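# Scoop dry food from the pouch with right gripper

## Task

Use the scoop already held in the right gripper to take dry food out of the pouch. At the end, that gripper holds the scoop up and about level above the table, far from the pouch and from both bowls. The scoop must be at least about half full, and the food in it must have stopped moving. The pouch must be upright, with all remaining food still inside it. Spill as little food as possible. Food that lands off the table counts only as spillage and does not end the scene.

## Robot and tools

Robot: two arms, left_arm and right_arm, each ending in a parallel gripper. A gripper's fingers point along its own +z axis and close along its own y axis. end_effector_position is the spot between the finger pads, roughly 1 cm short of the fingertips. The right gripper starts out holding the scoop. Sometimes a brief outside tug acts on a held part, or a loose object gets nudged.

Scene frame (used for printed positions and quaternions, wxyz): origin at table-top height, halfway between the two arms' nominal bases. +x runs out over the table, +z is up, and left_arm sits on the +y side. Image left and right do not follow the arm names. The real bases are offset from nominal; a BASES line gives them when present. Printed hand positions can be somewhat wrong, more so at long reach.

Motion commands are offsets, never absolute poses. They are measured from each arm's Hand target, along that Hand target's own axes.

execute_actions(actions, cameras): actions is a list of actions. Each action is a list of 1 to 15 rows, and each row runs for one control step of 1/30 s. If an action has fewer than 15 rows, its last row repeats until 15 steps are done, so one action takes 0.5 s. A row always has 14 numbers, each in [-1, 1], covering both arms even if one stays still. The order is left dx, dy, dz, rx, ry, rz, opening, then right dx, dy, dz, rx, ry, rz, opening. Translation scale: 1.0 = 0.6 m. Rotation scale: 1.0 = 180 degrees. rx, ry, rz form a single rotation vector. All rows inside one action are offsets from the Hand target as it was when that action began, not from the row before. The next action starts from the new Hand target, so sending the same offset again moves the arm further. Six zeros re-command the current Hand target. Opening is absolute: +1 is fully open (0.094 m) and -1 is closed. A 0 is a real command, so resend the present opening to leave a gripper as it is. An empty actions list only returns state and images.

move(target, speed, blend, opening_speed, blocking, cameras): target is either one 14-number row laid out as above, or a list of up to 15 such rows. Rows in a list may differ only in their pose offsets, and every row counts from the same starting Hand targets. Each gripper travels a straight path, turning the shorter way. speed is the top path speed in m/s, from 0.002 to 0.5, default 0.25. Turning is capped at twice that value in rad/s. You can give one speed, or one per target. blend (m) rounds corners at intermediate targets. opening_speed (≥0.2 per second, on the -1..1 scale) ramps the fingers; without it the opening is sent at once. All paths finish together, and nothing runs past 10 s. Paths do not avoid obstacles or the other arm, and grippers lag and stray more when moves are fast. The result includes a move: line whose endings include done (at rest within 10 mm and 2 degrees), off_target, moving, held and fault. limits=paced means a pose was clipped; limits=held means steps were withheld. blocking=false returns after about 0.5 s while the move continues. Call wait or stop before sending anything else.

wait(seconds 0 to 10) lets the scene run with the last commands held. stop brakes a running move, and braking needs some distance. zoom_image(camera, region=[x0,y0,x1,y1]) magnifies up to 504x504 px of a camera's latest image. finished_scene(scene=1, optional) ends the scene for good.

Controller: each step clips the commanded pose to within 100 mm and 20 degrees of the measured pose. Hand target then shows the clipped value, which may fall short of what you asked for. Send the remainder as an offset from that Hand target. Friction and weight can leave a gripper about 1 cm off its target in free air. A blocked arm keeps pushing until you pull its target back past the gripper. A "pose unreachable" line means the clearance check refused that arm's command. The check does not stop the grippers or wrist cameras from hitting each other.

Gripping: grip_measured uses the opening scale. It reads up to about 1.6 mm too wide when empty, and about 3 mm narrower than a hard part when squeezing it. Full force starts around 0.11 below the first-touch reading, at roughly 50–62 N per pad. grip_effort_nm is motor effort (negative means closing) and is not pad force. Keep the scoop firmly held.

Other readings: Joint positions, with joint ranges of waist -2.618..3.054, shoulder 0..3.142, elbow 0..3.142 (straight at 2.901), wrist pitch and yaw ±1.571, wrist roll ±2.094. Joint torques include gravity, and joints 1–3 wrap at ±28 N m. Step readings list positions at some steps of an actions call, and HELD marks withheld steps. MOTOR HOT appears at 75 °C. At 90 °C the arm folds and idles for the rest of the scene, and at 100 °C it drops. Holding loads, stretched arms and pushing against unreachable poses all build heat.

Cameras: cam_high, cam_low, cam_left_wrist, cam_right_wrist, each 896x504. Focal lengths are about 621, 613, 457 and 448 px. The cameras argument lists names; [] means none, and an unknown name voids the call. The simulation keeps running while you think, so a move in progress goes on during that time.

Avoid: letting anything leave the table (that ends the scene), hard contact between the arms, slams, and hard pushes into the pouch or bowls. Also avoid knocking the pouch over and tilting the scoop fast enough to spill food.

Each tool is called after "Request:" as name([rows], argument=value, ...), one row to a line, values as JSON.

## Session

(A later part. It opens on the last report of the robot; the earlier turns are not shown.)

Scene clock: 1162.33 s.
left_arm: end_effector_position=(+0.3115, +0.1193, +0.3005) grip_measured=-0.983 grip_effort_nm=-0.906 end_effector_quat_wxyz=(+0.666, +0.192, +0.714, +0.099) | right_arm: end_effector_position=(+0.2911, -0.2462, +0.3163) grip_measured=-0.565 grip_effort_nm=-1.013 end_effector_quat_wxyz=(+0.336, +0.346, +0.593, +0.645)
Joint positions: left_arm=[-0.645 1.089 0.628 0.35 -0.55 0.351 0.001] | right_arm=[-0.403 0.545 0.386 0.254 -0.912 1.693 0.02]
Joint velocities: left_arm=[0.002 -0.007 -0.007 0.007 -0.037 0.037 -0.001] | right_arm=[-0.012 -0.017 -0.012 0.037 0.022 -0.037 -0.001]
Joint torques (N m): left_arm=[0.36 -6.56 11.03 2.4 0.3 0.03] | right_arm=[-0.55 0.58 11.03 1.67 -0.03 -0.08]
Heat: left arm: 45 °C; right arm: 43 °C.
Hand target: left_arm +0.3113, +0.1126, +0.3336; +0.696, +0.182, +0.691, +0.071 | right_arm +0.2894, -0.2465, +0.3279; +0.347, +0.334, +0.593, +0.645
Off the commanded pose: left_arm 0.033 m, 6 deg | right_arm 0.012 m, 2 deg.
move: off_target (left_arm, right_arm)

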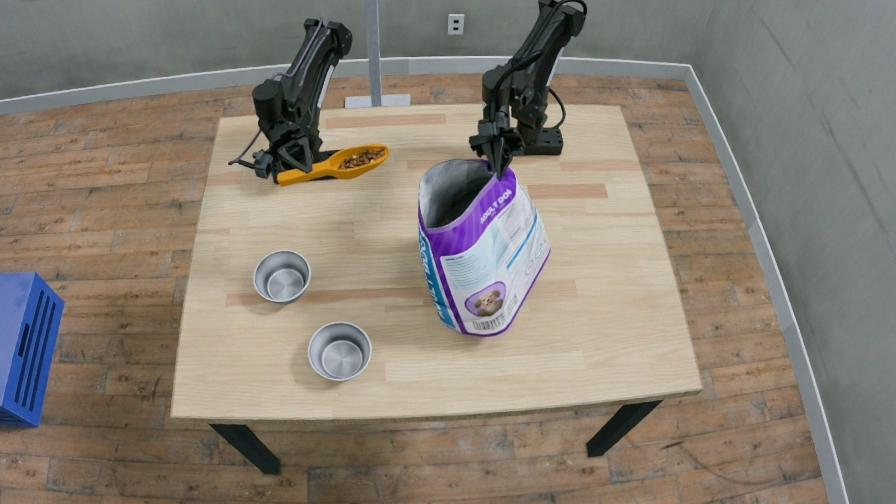

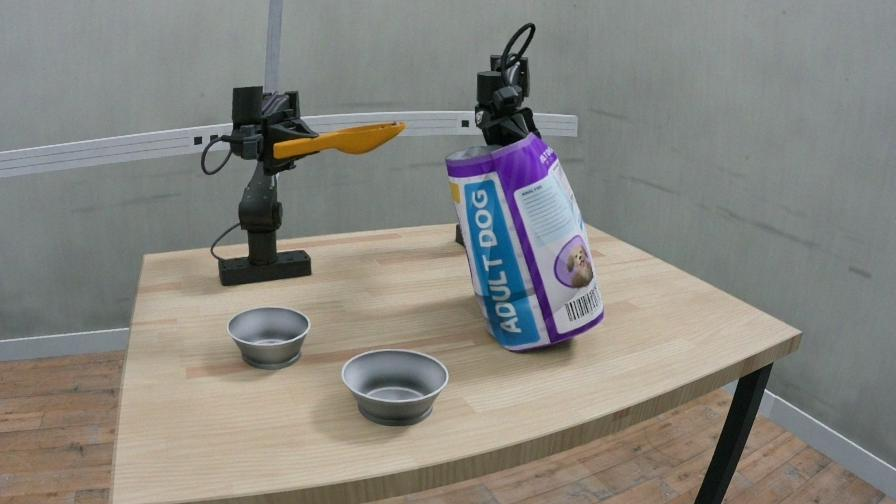

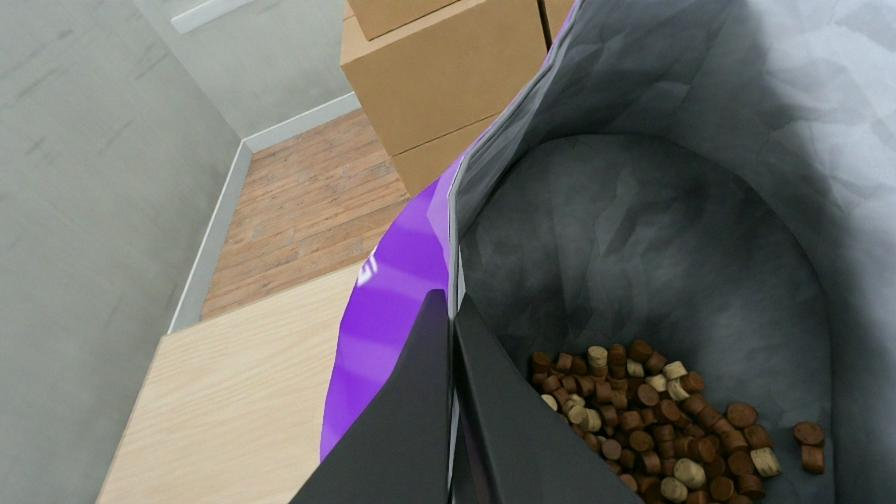

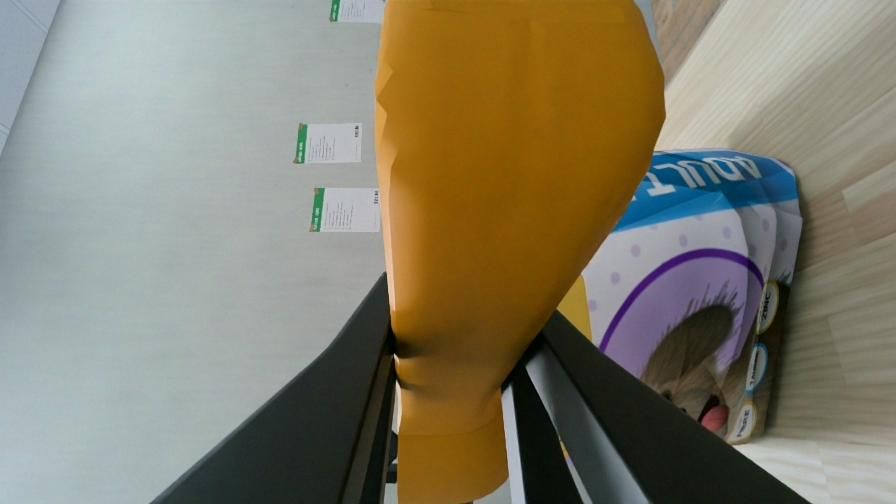

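Request:
wait(seconds=0.1)

Scene clock: 1178.70 s.
left_arm: end_effector_position=(+0.3115, +0.1193, +0.3006) grip_measured=-0.983 grip_effort_nm=-0.916 end_effector_quat_wxyz=(+0.666, +0.192, +0.714, +0.098) | right_arm: end_effector_position=(+0.2911, -0.2462, +0.3161) grip_measured=-0.565 grip_effort_nm=-1.018 end_effector_quat_wxyz=(+0.336, +0.346, +0.593, +0.645)
Joint positions: left_arm=[-0.645 1.088 0.628 0.349 -0.55 0.351 0.001] | right_arm=[-0.403 0.545 0.386 0.253 -0.912 1.693 0.02]
Joint velocities: left_arm=[-0.017 -0.012 0.007 0.022 -0.007 0.007 -0.001] | right_arm=[0.002 0.012 0.007 -0.066 -0.066 -0.007 -0.001]
Joint torques (N m): left_arm=[0.05 -6.69 11.08 2.41 0.28 0.01] | right_arm=[-0.66 0.59 11.02 1.7 -0.03 -0.05]
Heat: left arm: 45 °C; right arm: 44 °C.
Hand target: left_arm +0.3113, +0.1126, +0.3337; +0.697, +0.182, +0.690, +0.071 | right_arm +0.2894, -0.2465, +0.3279; +0.347, +0.334, +0.593, +0.645
Tool commands: left_gripper/opening=-1.0 right_gripper/opening=-0.996417
Off the commanded pose: left_arm 0.033 m, 6 deg | right_arm 0.012 m, 2 deg.
wait: 0.10 s; at rest from the start

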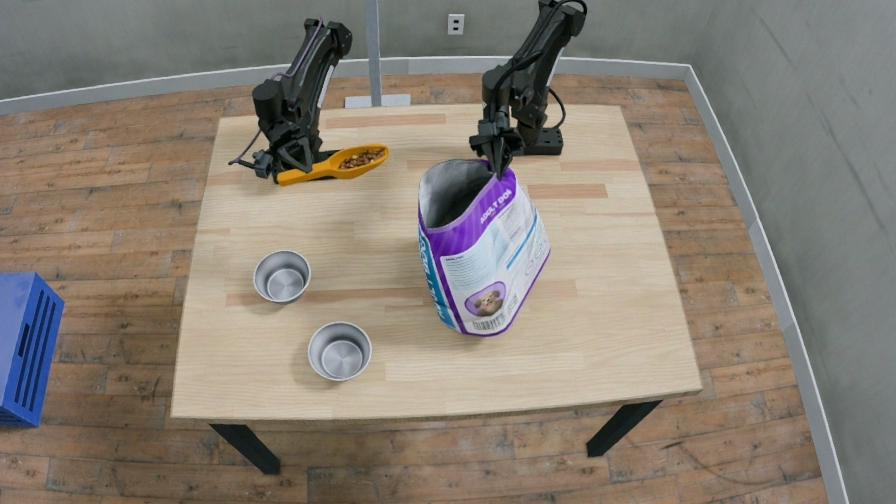

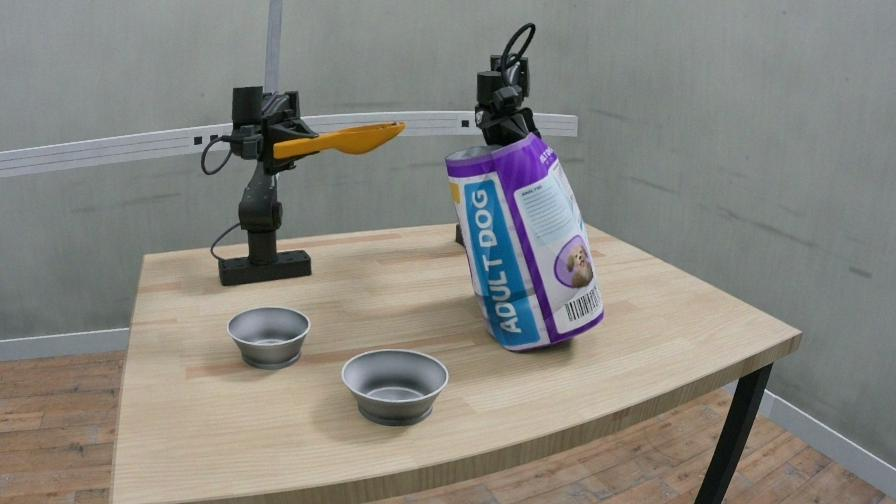

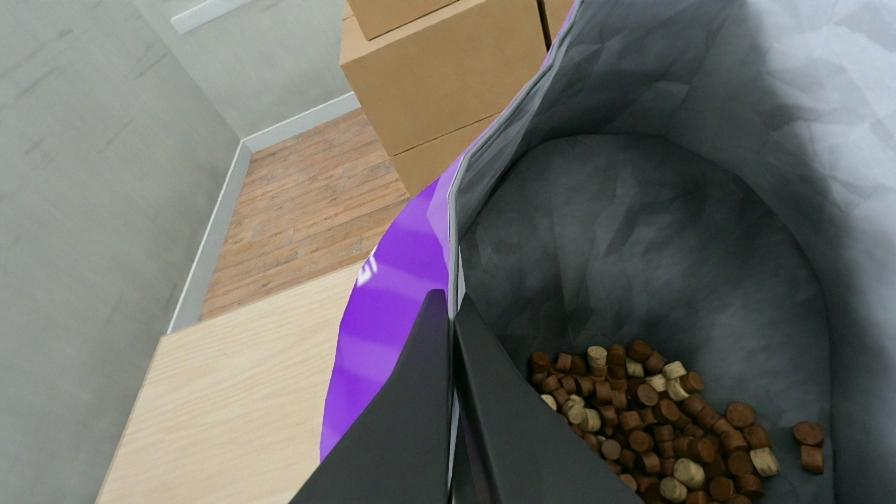

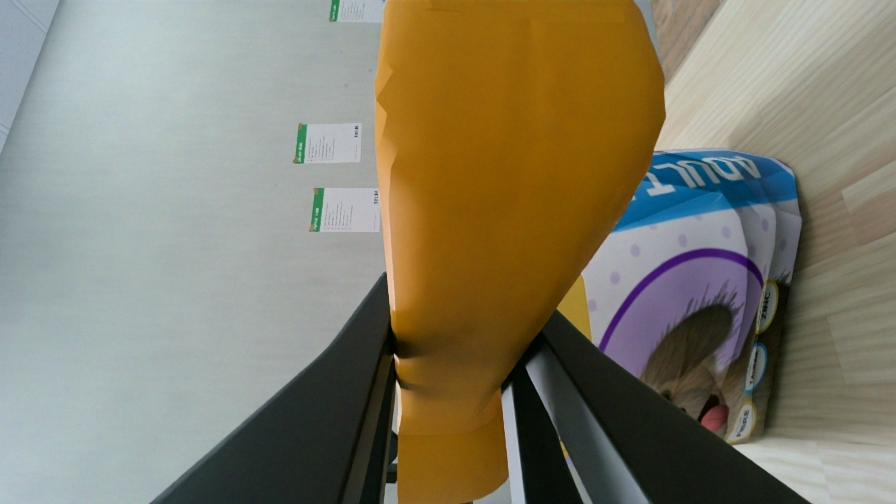

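Request:
move(target=[0.0568,0.117,0.0727,0.0167,0.0403,-0.0775,-1,0,0,0,0,0,0,-0.996417], speed=0.07)

Scene clock: 1197.20 s.
left_arm: end_effector_position=(+0.3595, +0.1921, +0.2872) grip_measured=-0.983 grip_effort_nm=-0.896 end_effector_quat_wxyz=(+0.610, +0.109, +0.785, +0.004) | right_arm: end_effector_position=(+0.2911, -0.2461, +0.3161) grip_measured=-0.565 grip_effort_nm=-1.018 end_effector_quat_wxyz=(+0.336, +0.346, +0.593, +0.645)
Joint positions: left_arm=[-0.231 1.146 0.764 0.121 -0.119 0.112 0.001] | right_arm=[-0.403 0.545 0.386 0.253 -0.912 1.693 0.02]
Joint velocities: left_arm=[0.002 -0.007 0.007 0.037 0.066 -0.037 0.001] | right_arm=[-0.007 -0.017 -0.002 -0.051 -0.051 -0.007 0]
Joint torques (N m): left_arm=[0.1 -5.85 11.37 2.83 0.37 -0.08] | right_arm=[-0.69 0.62 11 1.69 -0.03 -0.08]
Heat: left arm: 45 °C; right arm: 44 °C.
Hand target: left_arm +0.3660, +0.1828, +0.3263; +0.650, +0.110, +0.751, -0.019 | right_arm +0.2894, -0.2464, +0.3279; +0.347, +0.334, +0.593, +0.645
Off the commanded pose: left_arm 0.040 m, 7 deg | right_arm 0.012 m, 2 deg.
move: off_target (left_arm, right_arm)

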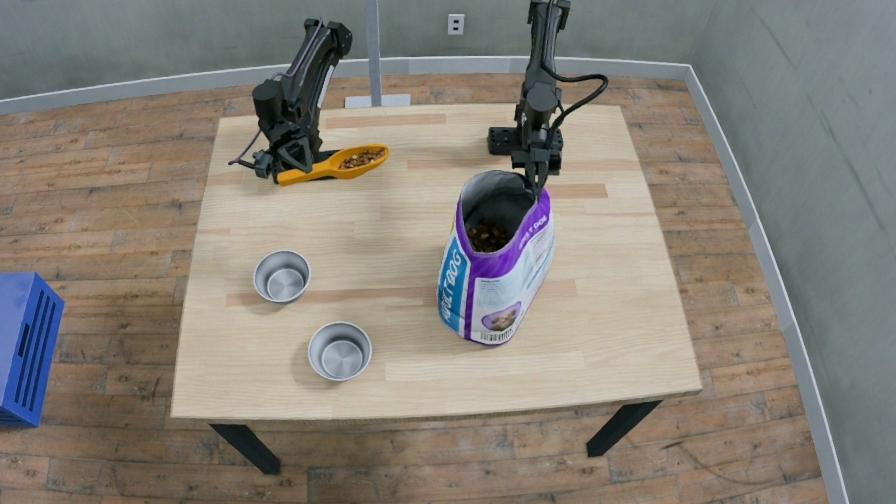

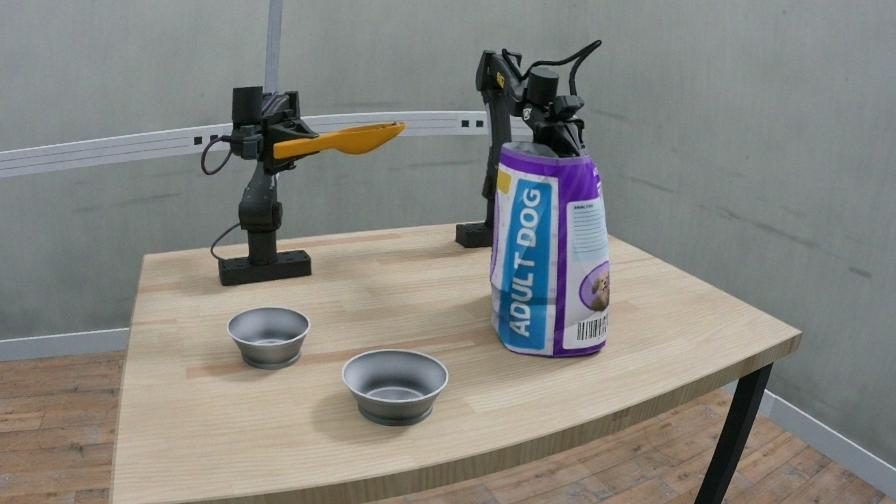

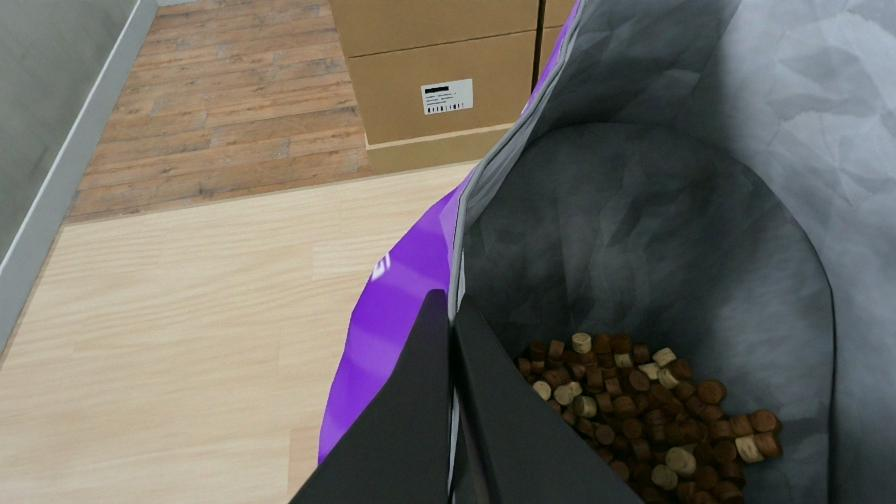

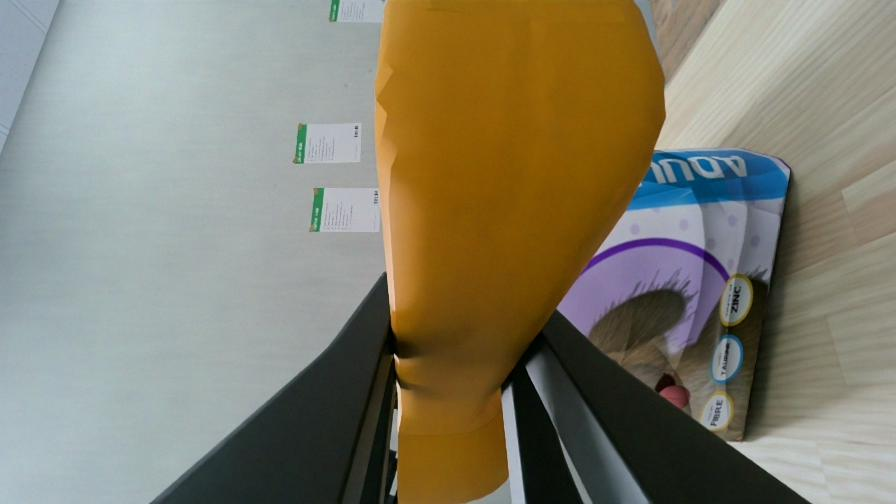

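Request:
zoom_image(camera="cam_low", region=[440, 110, 690, 390])

Request:
zoom_image(camera="cam_high", region=[390, 120, 620, 370])

Scaled by 1.800 from the camera's 896x504 image, which has a finer 1280x720 frame.

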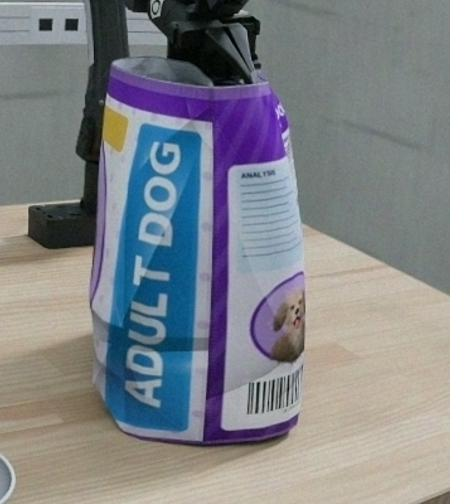

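Scaled by 2.016 from the camera's 896x504 image, which has a finer 1280x720 frame.

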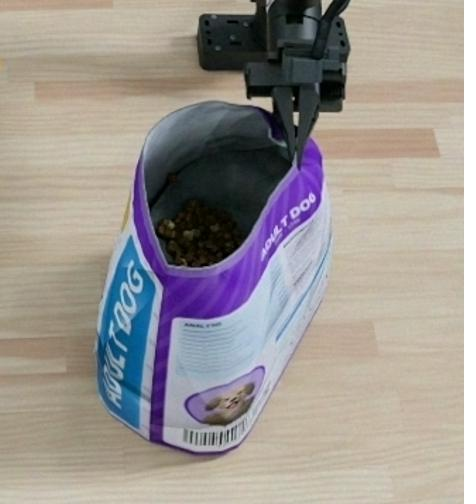

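Request:
zoom_image(camera="cam_low", region=[470, 290, 650, 390])

Request:
zoom_image(camera="cam_high", region=[420, 240, 580, 360])

Scaled by 2.800 from the camera's 896x504 image, which has a finer 1280x720 frame.

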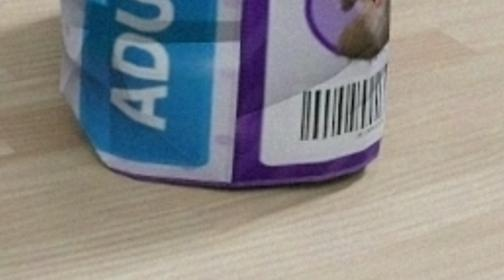

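Scaled by 3.150 from the camera's 896x504 image, which has a finer 1280x720 frame.

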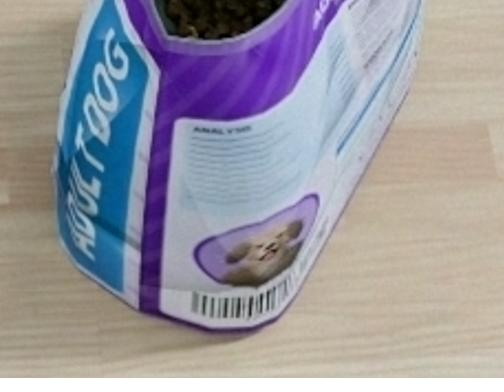

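Request:
zoom_image(camera="cam_right_wrist", region=[560, 110, 860, 470])

Scaled by 1.400 from the camera's 896x504 image, which has a finer 1280x720 frame.

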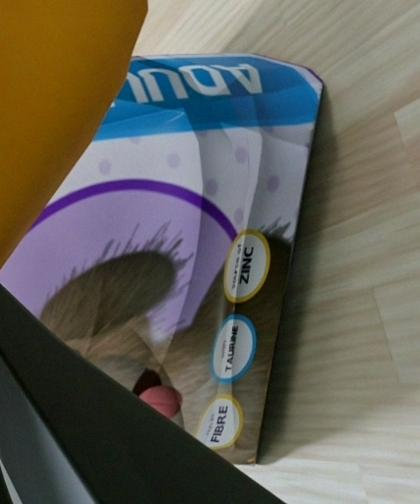

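Request:
move(target=[0.0514,0.0597,0.0413,0.0084,0.0202,-0.0386,-1,0,0,0,0,0,0,-0.996417], speed=0.07)

Request:
zoom_image(camera="cam_low", region=[440, 110, 690, 390])

Request:
zoom_image(camera="cam_high", region=[390, 120, 620, 370])

Scene clock: 1288.47 s.
left_arm: end_effector_position=(+0.3819, +0.2160, +0.2742) grip_measured=-0.984 grip_effort_nm=-0.906 end_effector_quat_wxyz=(+0.596, +0.074, +0.797, -0.066) | right_arm: end_effector_position=(+0.2911, -0.2461, +0.3161) grip_measured=-0.565 grip_effort_nm=-1.018 end_effector_quat_wxyz=(+0.336, +0.346, +0.593, +0.645)
Joint positions: left_arm=[-0.064 1.24 0.793 0.16 0.112 0.014 0.001] | right_arm=[-0.403 0.545 0.386 0.253 -0.912 1.693 0.02]
Joint velocities: left_arm=[0.002 -0.027 0.002 0.007 0.022 -0.007 0] | right_arm=[-0.007 0.002 0.022 0.022 -0.051 -0.022 -0.001]
Joint torques (N m): left_arm=[1.24 -4.72 10.63 2.72 0.05 0.1] | right_arm=[-0.57 0.69 10.92 1.72 -0.02 -0.09]
Heat: left arm: 55 °C; right arm: 43 °C.
Hand target: left_arm +0.3925, +0.2183, +0.2969; +0.623, +0.074, +0.776, -0.064 | right_arm +0.2894, -0.2464, +0.3279; +0.347, +0.334, +0.593, +0.645
Off the commanded pose: left_arm 0.025 m, 4 deg | right_arm 0.012 m, 2 deg.
move: off_target (left_arm, right_arm)

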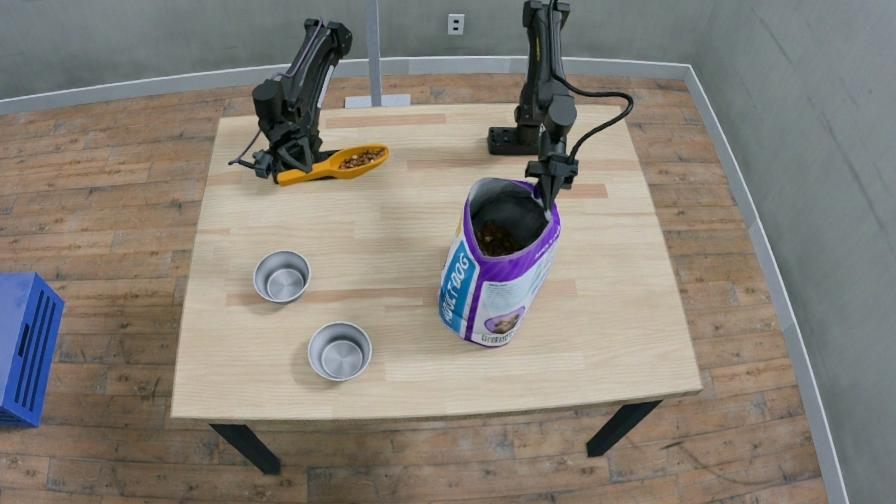

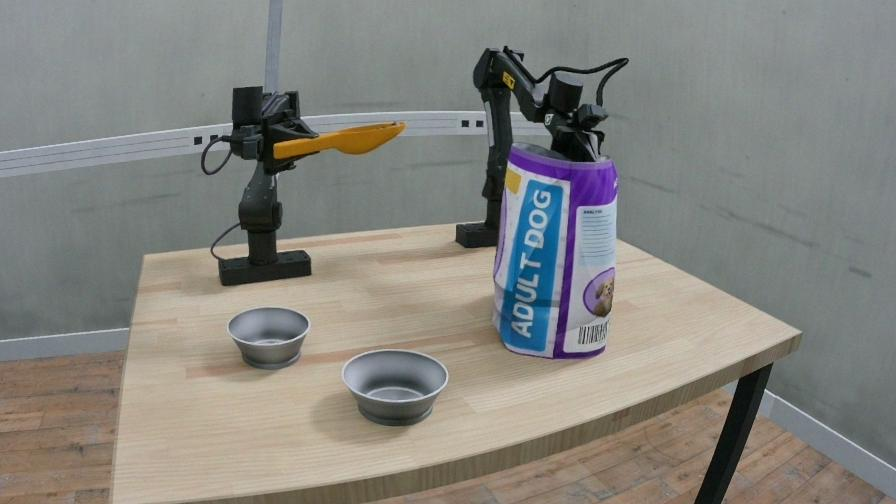

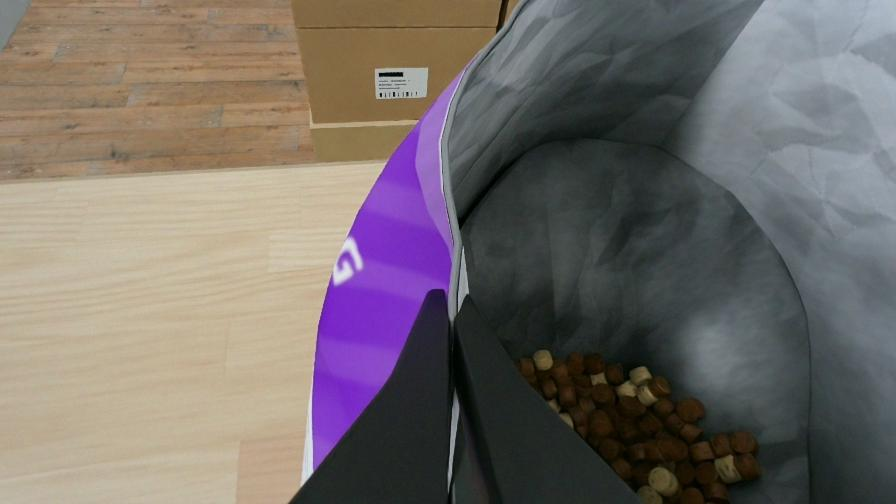

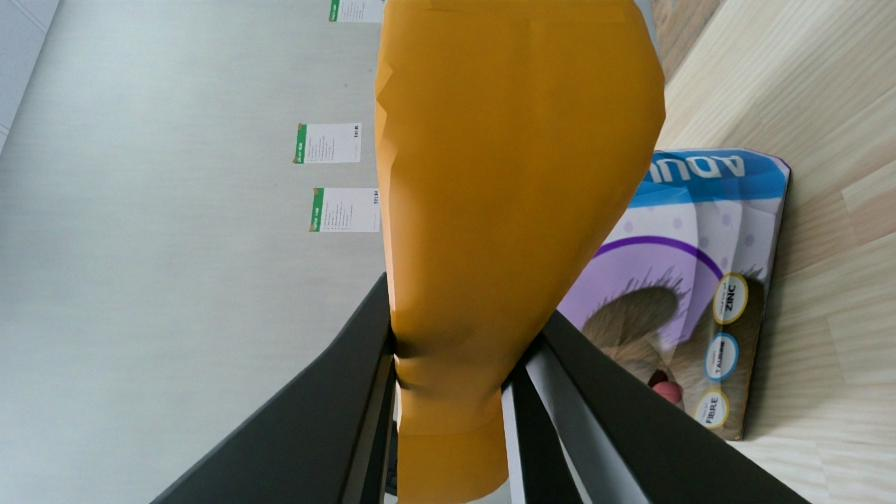

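Scaled by 1.800 from the camera's 896x504 image, which has a finer 1280x720 frame.

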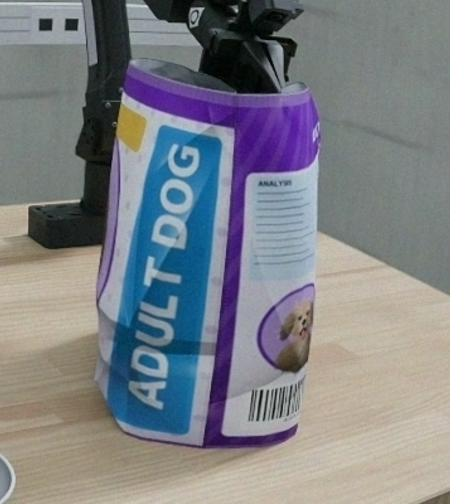

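Scaled by 2.016 from the camera's 896x504 image, which has a finer 1280x720 frame.

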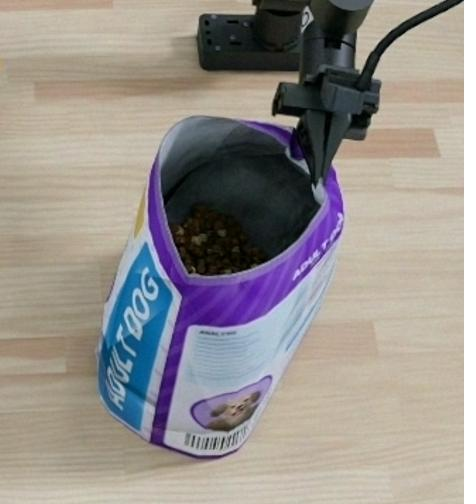

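Request:
zoom_image(camera="cam_low", region=[470, 290, 650, 390])

Request:
zoom_image(camera="cam_high", region=[420, 240, 580, 360])

Scaled by 2.800 from the camera's 896x504 image, which has a finer 1280x720 frame.

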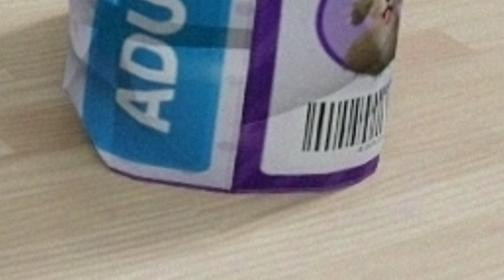

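Scaled by 3.150 from the camera's 896x504 image, which has a finer 1280x720 frame.

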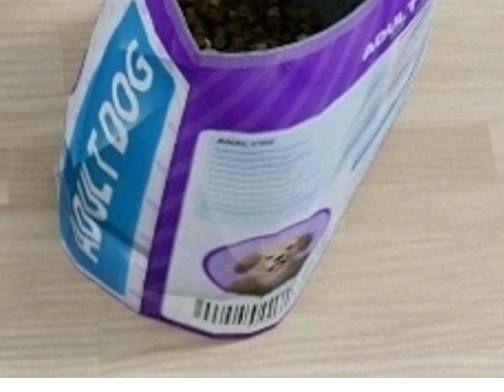

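Request:
move(target=[0.0193,-0.006,-0.0101,0,0,0,-1,0,0,0,0,0,0,-0.996417], speed=0.04, cameras=["cam_low", "cam_high"])

Request:
zoom_image(camera="cam_low", region=[440, 110, 690, 390])

Scene clock: 1404.10 s.
left_arm: end_effector_position=(+0.3823, +0.2160, +0.2747) grip_measured=-0.984 grip_effort_nm=-0.901 end_effector_quat_wxyz=(+0.600, +0.072, +0.794, -0.068) | right_arm: end_effector_position=(+0.2911, -0.2461, +0.3161) grip_measured=-0.565 grip_effort_nm=-1.013 end_effector_quat_wxyz=(+0.336, +0.346, +0.593, +0.645)
Joint positions: left_arm=[-0.064 1.24 0.784 0.18 0.112 0.01 0.001] | right_arm=[-0.403 0.545 0.386 0.253 -0.912 1.693 0.02]
Joint velocities: left_arm=[0.002 0.017 -0.002 -0.051 -0.007 -0.022 0] | right_arm=[-0.007 0.007 0.002 -0.007 0.037 -0.066 0.001]
Joint torques (N m): left_arm=[0.03 -6.74 7.23 2.86 -0.04 0.13] | right_arm=[-0.68 0.65 10.92 1.7 -0.04 -0.09]
Heat: left arm: 58 °C; right arm: 42 °C.
Hand target: left_arm +0.3834, +0.2165, +0.2870; +0.623, +0.074, +0.776, -0.064 | right_arm +0.2894, -0.2464, +0.3279; +0.347, +0.334, +0.593, +0.645
Off the commanded pose: left_arm 0.012 m, 3 deg | right_arm 0.012 m, 2 deg.
move: off_target (left_arm, right_arm)
Images, in order (width x height): cam_high 896x504, cam_low 896x504.

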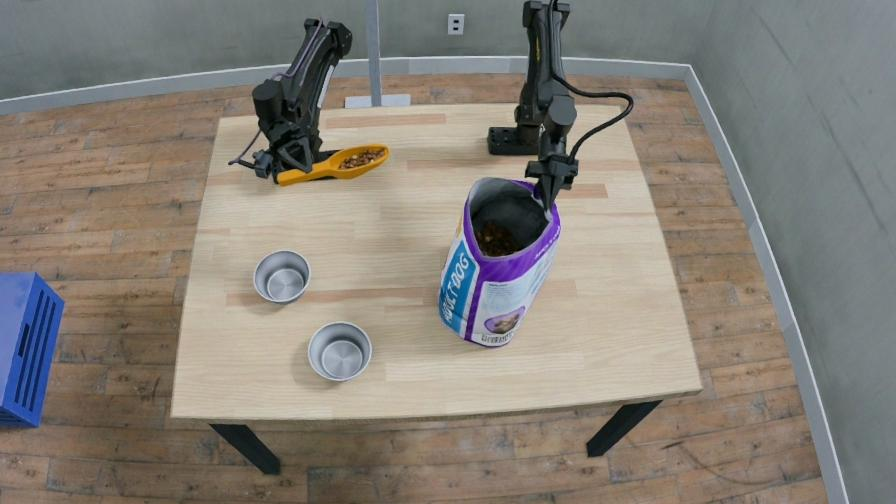

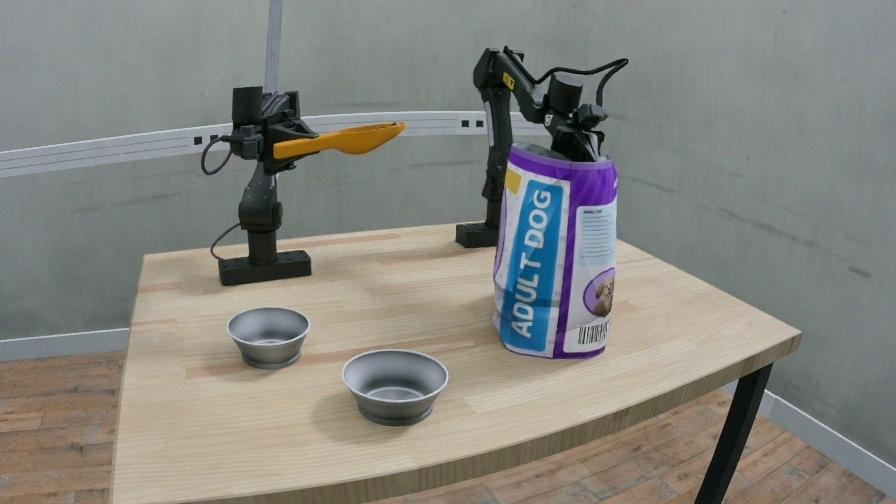

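Scaled by 1.800 from the camera's 896x504 image, which has a finer 1280x720 frame.

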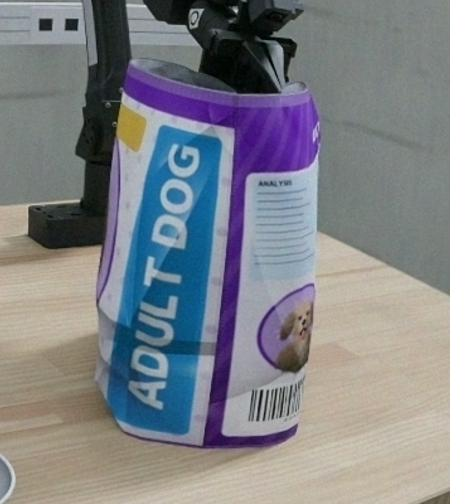

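Request:
move(target=[0.0195,0,0.0043,0,0,0,-1,0,0,0,0,0,0,-0.996417], speed=0.04, cameras=["cam_low", "cam_high"])

Request:
zoom_image(camera="cam_low", region=[440, 110, 690, 390])

Scene clock: 1418.63 s.
left_arm: end_effector_position=(+0.3820, +0.2160, +0.2726) grip_measured=-0.984 grip_effort_nm=-0.901 end_effector_quat_wxyz=(+0.612, +0.072, +0.784, -0.068) | right_arm: end_effector_position=(+0.2911, -0.2461, +0.3160) grip_measured=-0.565 grip_effort_nm=-1.018 end_effector_quat_wxyz=(+0.336, +0.346, +0.593, +0.645)
Joint positions: left_arm=[-0.064 1.24 0.745 0.249 0.112 0.01 0.001] | right_arm=[-0.403 0.545 0.386 0.252 -0.912 1.693 0.02]
Joint velocities: left_arm=[-0.002 0.002 -0.002 -0.037 -0.037 -0.007 0] | right_arm=[0.007 -0.002 -0.002 -0.037 -0.007 -0.022 0]
Joint torques (N m): left_arm=[0.24 -5.57 6.95 2.71 -0.05 0.06] | right_arm=[-0.54 0.57 10.93 1.67 -0.04 -0.07]
Heat: left arm: 58 °C; right arm: 41 °C.
Hand target: left_arm +0.3832, +0.2166, +0.2750; +0.623, +0.074, +0.776, -0.064 | right_arm +0.2894, -0.2464, +0.3279; +0.347, +0.334, +0.593, +0.645
Off the commanded pose: left_arm 0.003 m, 2 deg | right_arm 0.012 m, 2 deg.
move: off_target (right_arm)
Images, in order (width x height): cam_high 896x504, cam_low 896x504.

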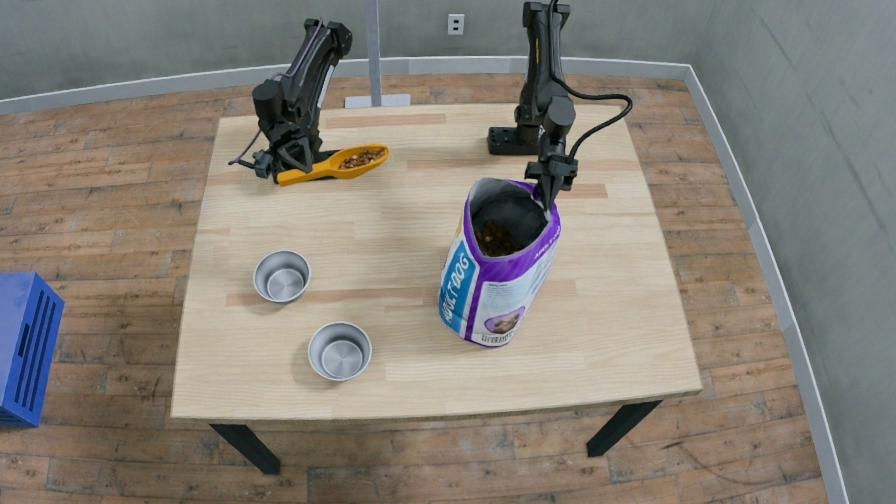

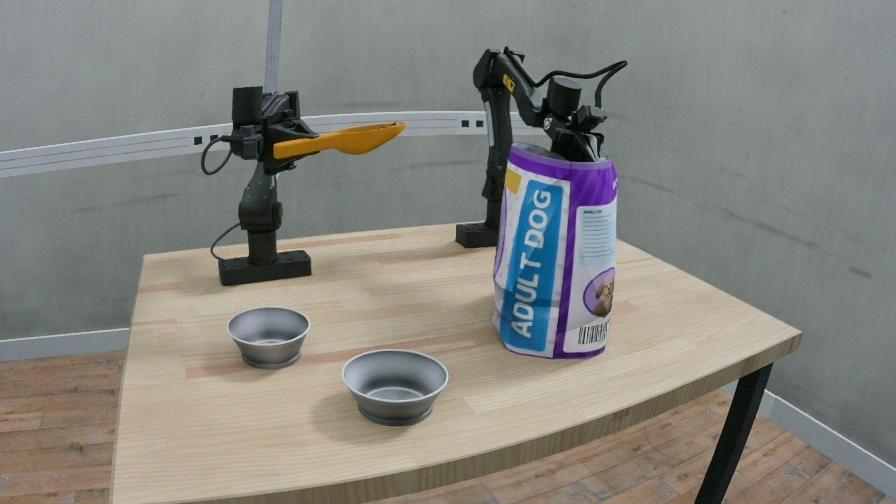

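Scaled by 1.800 from the camera's 896x504 image, which has a finer 1280x720 frame.

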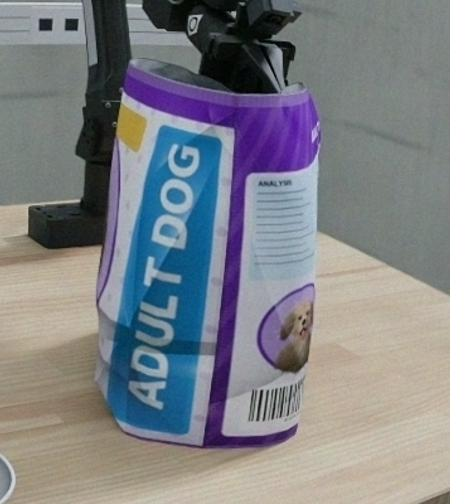

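Request:
move(target=[-0.0098,0,-0.0022,0,0,0,-0.5,0,0,0,0,0,0,-0.996417], speed=0.03, opening_speed=0.4)

Scene clock: 1438.90 s.
left_arm: end_effector_position=(+0.3848, +0.2153, +0.2861) grip_measured=-0.503 grip_effort_nm=0.134 end_effector_quat_wxyz=(+0.634, +0.074, +0.767, -0.069) | right_arm: end_effector_position=(+0.2911, -0.2461, +0.3160) grip_measured=-0.565 grip_effort_nm=-1.018 end_effector_quat_wxyz=(+0.336, +0.346, +0.593, +0.645)
Joint positions: left_arm=[-0.064 1.24 0.745 0.305 0.115 0.01 0.023] | right_arm=[-0.403 0.545 0.386 0.252 -0.912 1.693 0.02]
Joint velocities: left_arm=[-0.002 0.002 0.002 -0.022 0.037 -0.037 -0.001] | right_arm=[-0.007 0.007 0.002 0.051 -0.022 0.022 0]
Joint torques (N m): left_arm=[0.13 -5.96 8.35 1.88 -0.07 0.07] | right_arm=[-0.59 0.7 10.81 1.69 -0.02 -0.04]
Heat: left arm: 58 °C; right arm: 41 °C.
Hand target: left_arm +0.3832, +0.2165, +0.2810; +0.623, +0.074, +0.776, -0.064 | right_arm +0.2894, -0.2464, +0.3279; +0.347, +0.334, +0.593, +0.645
Off the commanded pose: left_arm 0.006 m, 2 deg | right_arm 0.012 m, 2 deg.
move: off_target (right_arm)

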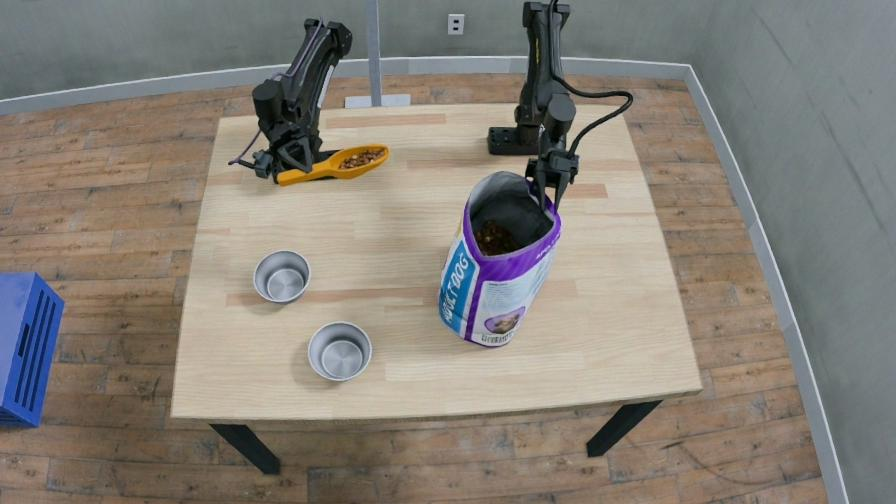

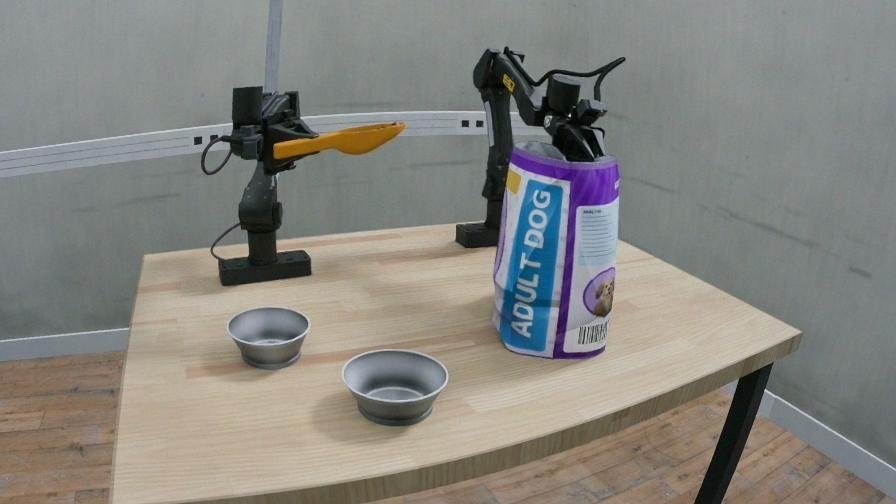

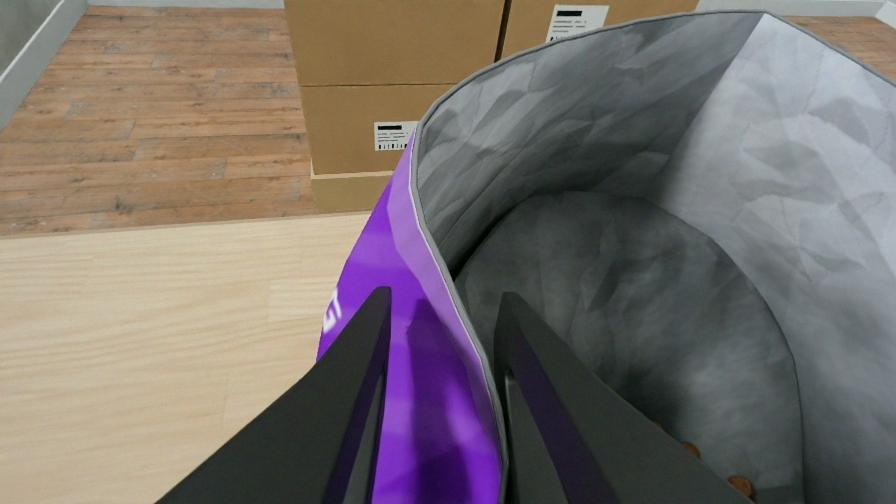

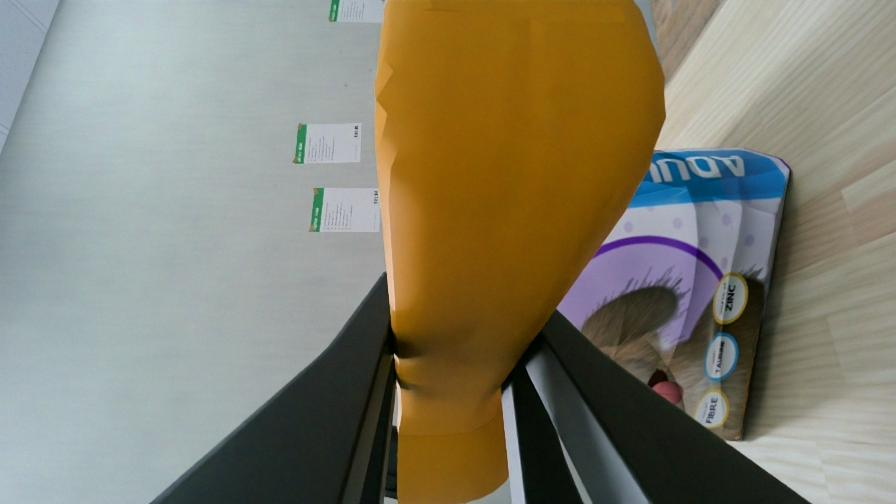

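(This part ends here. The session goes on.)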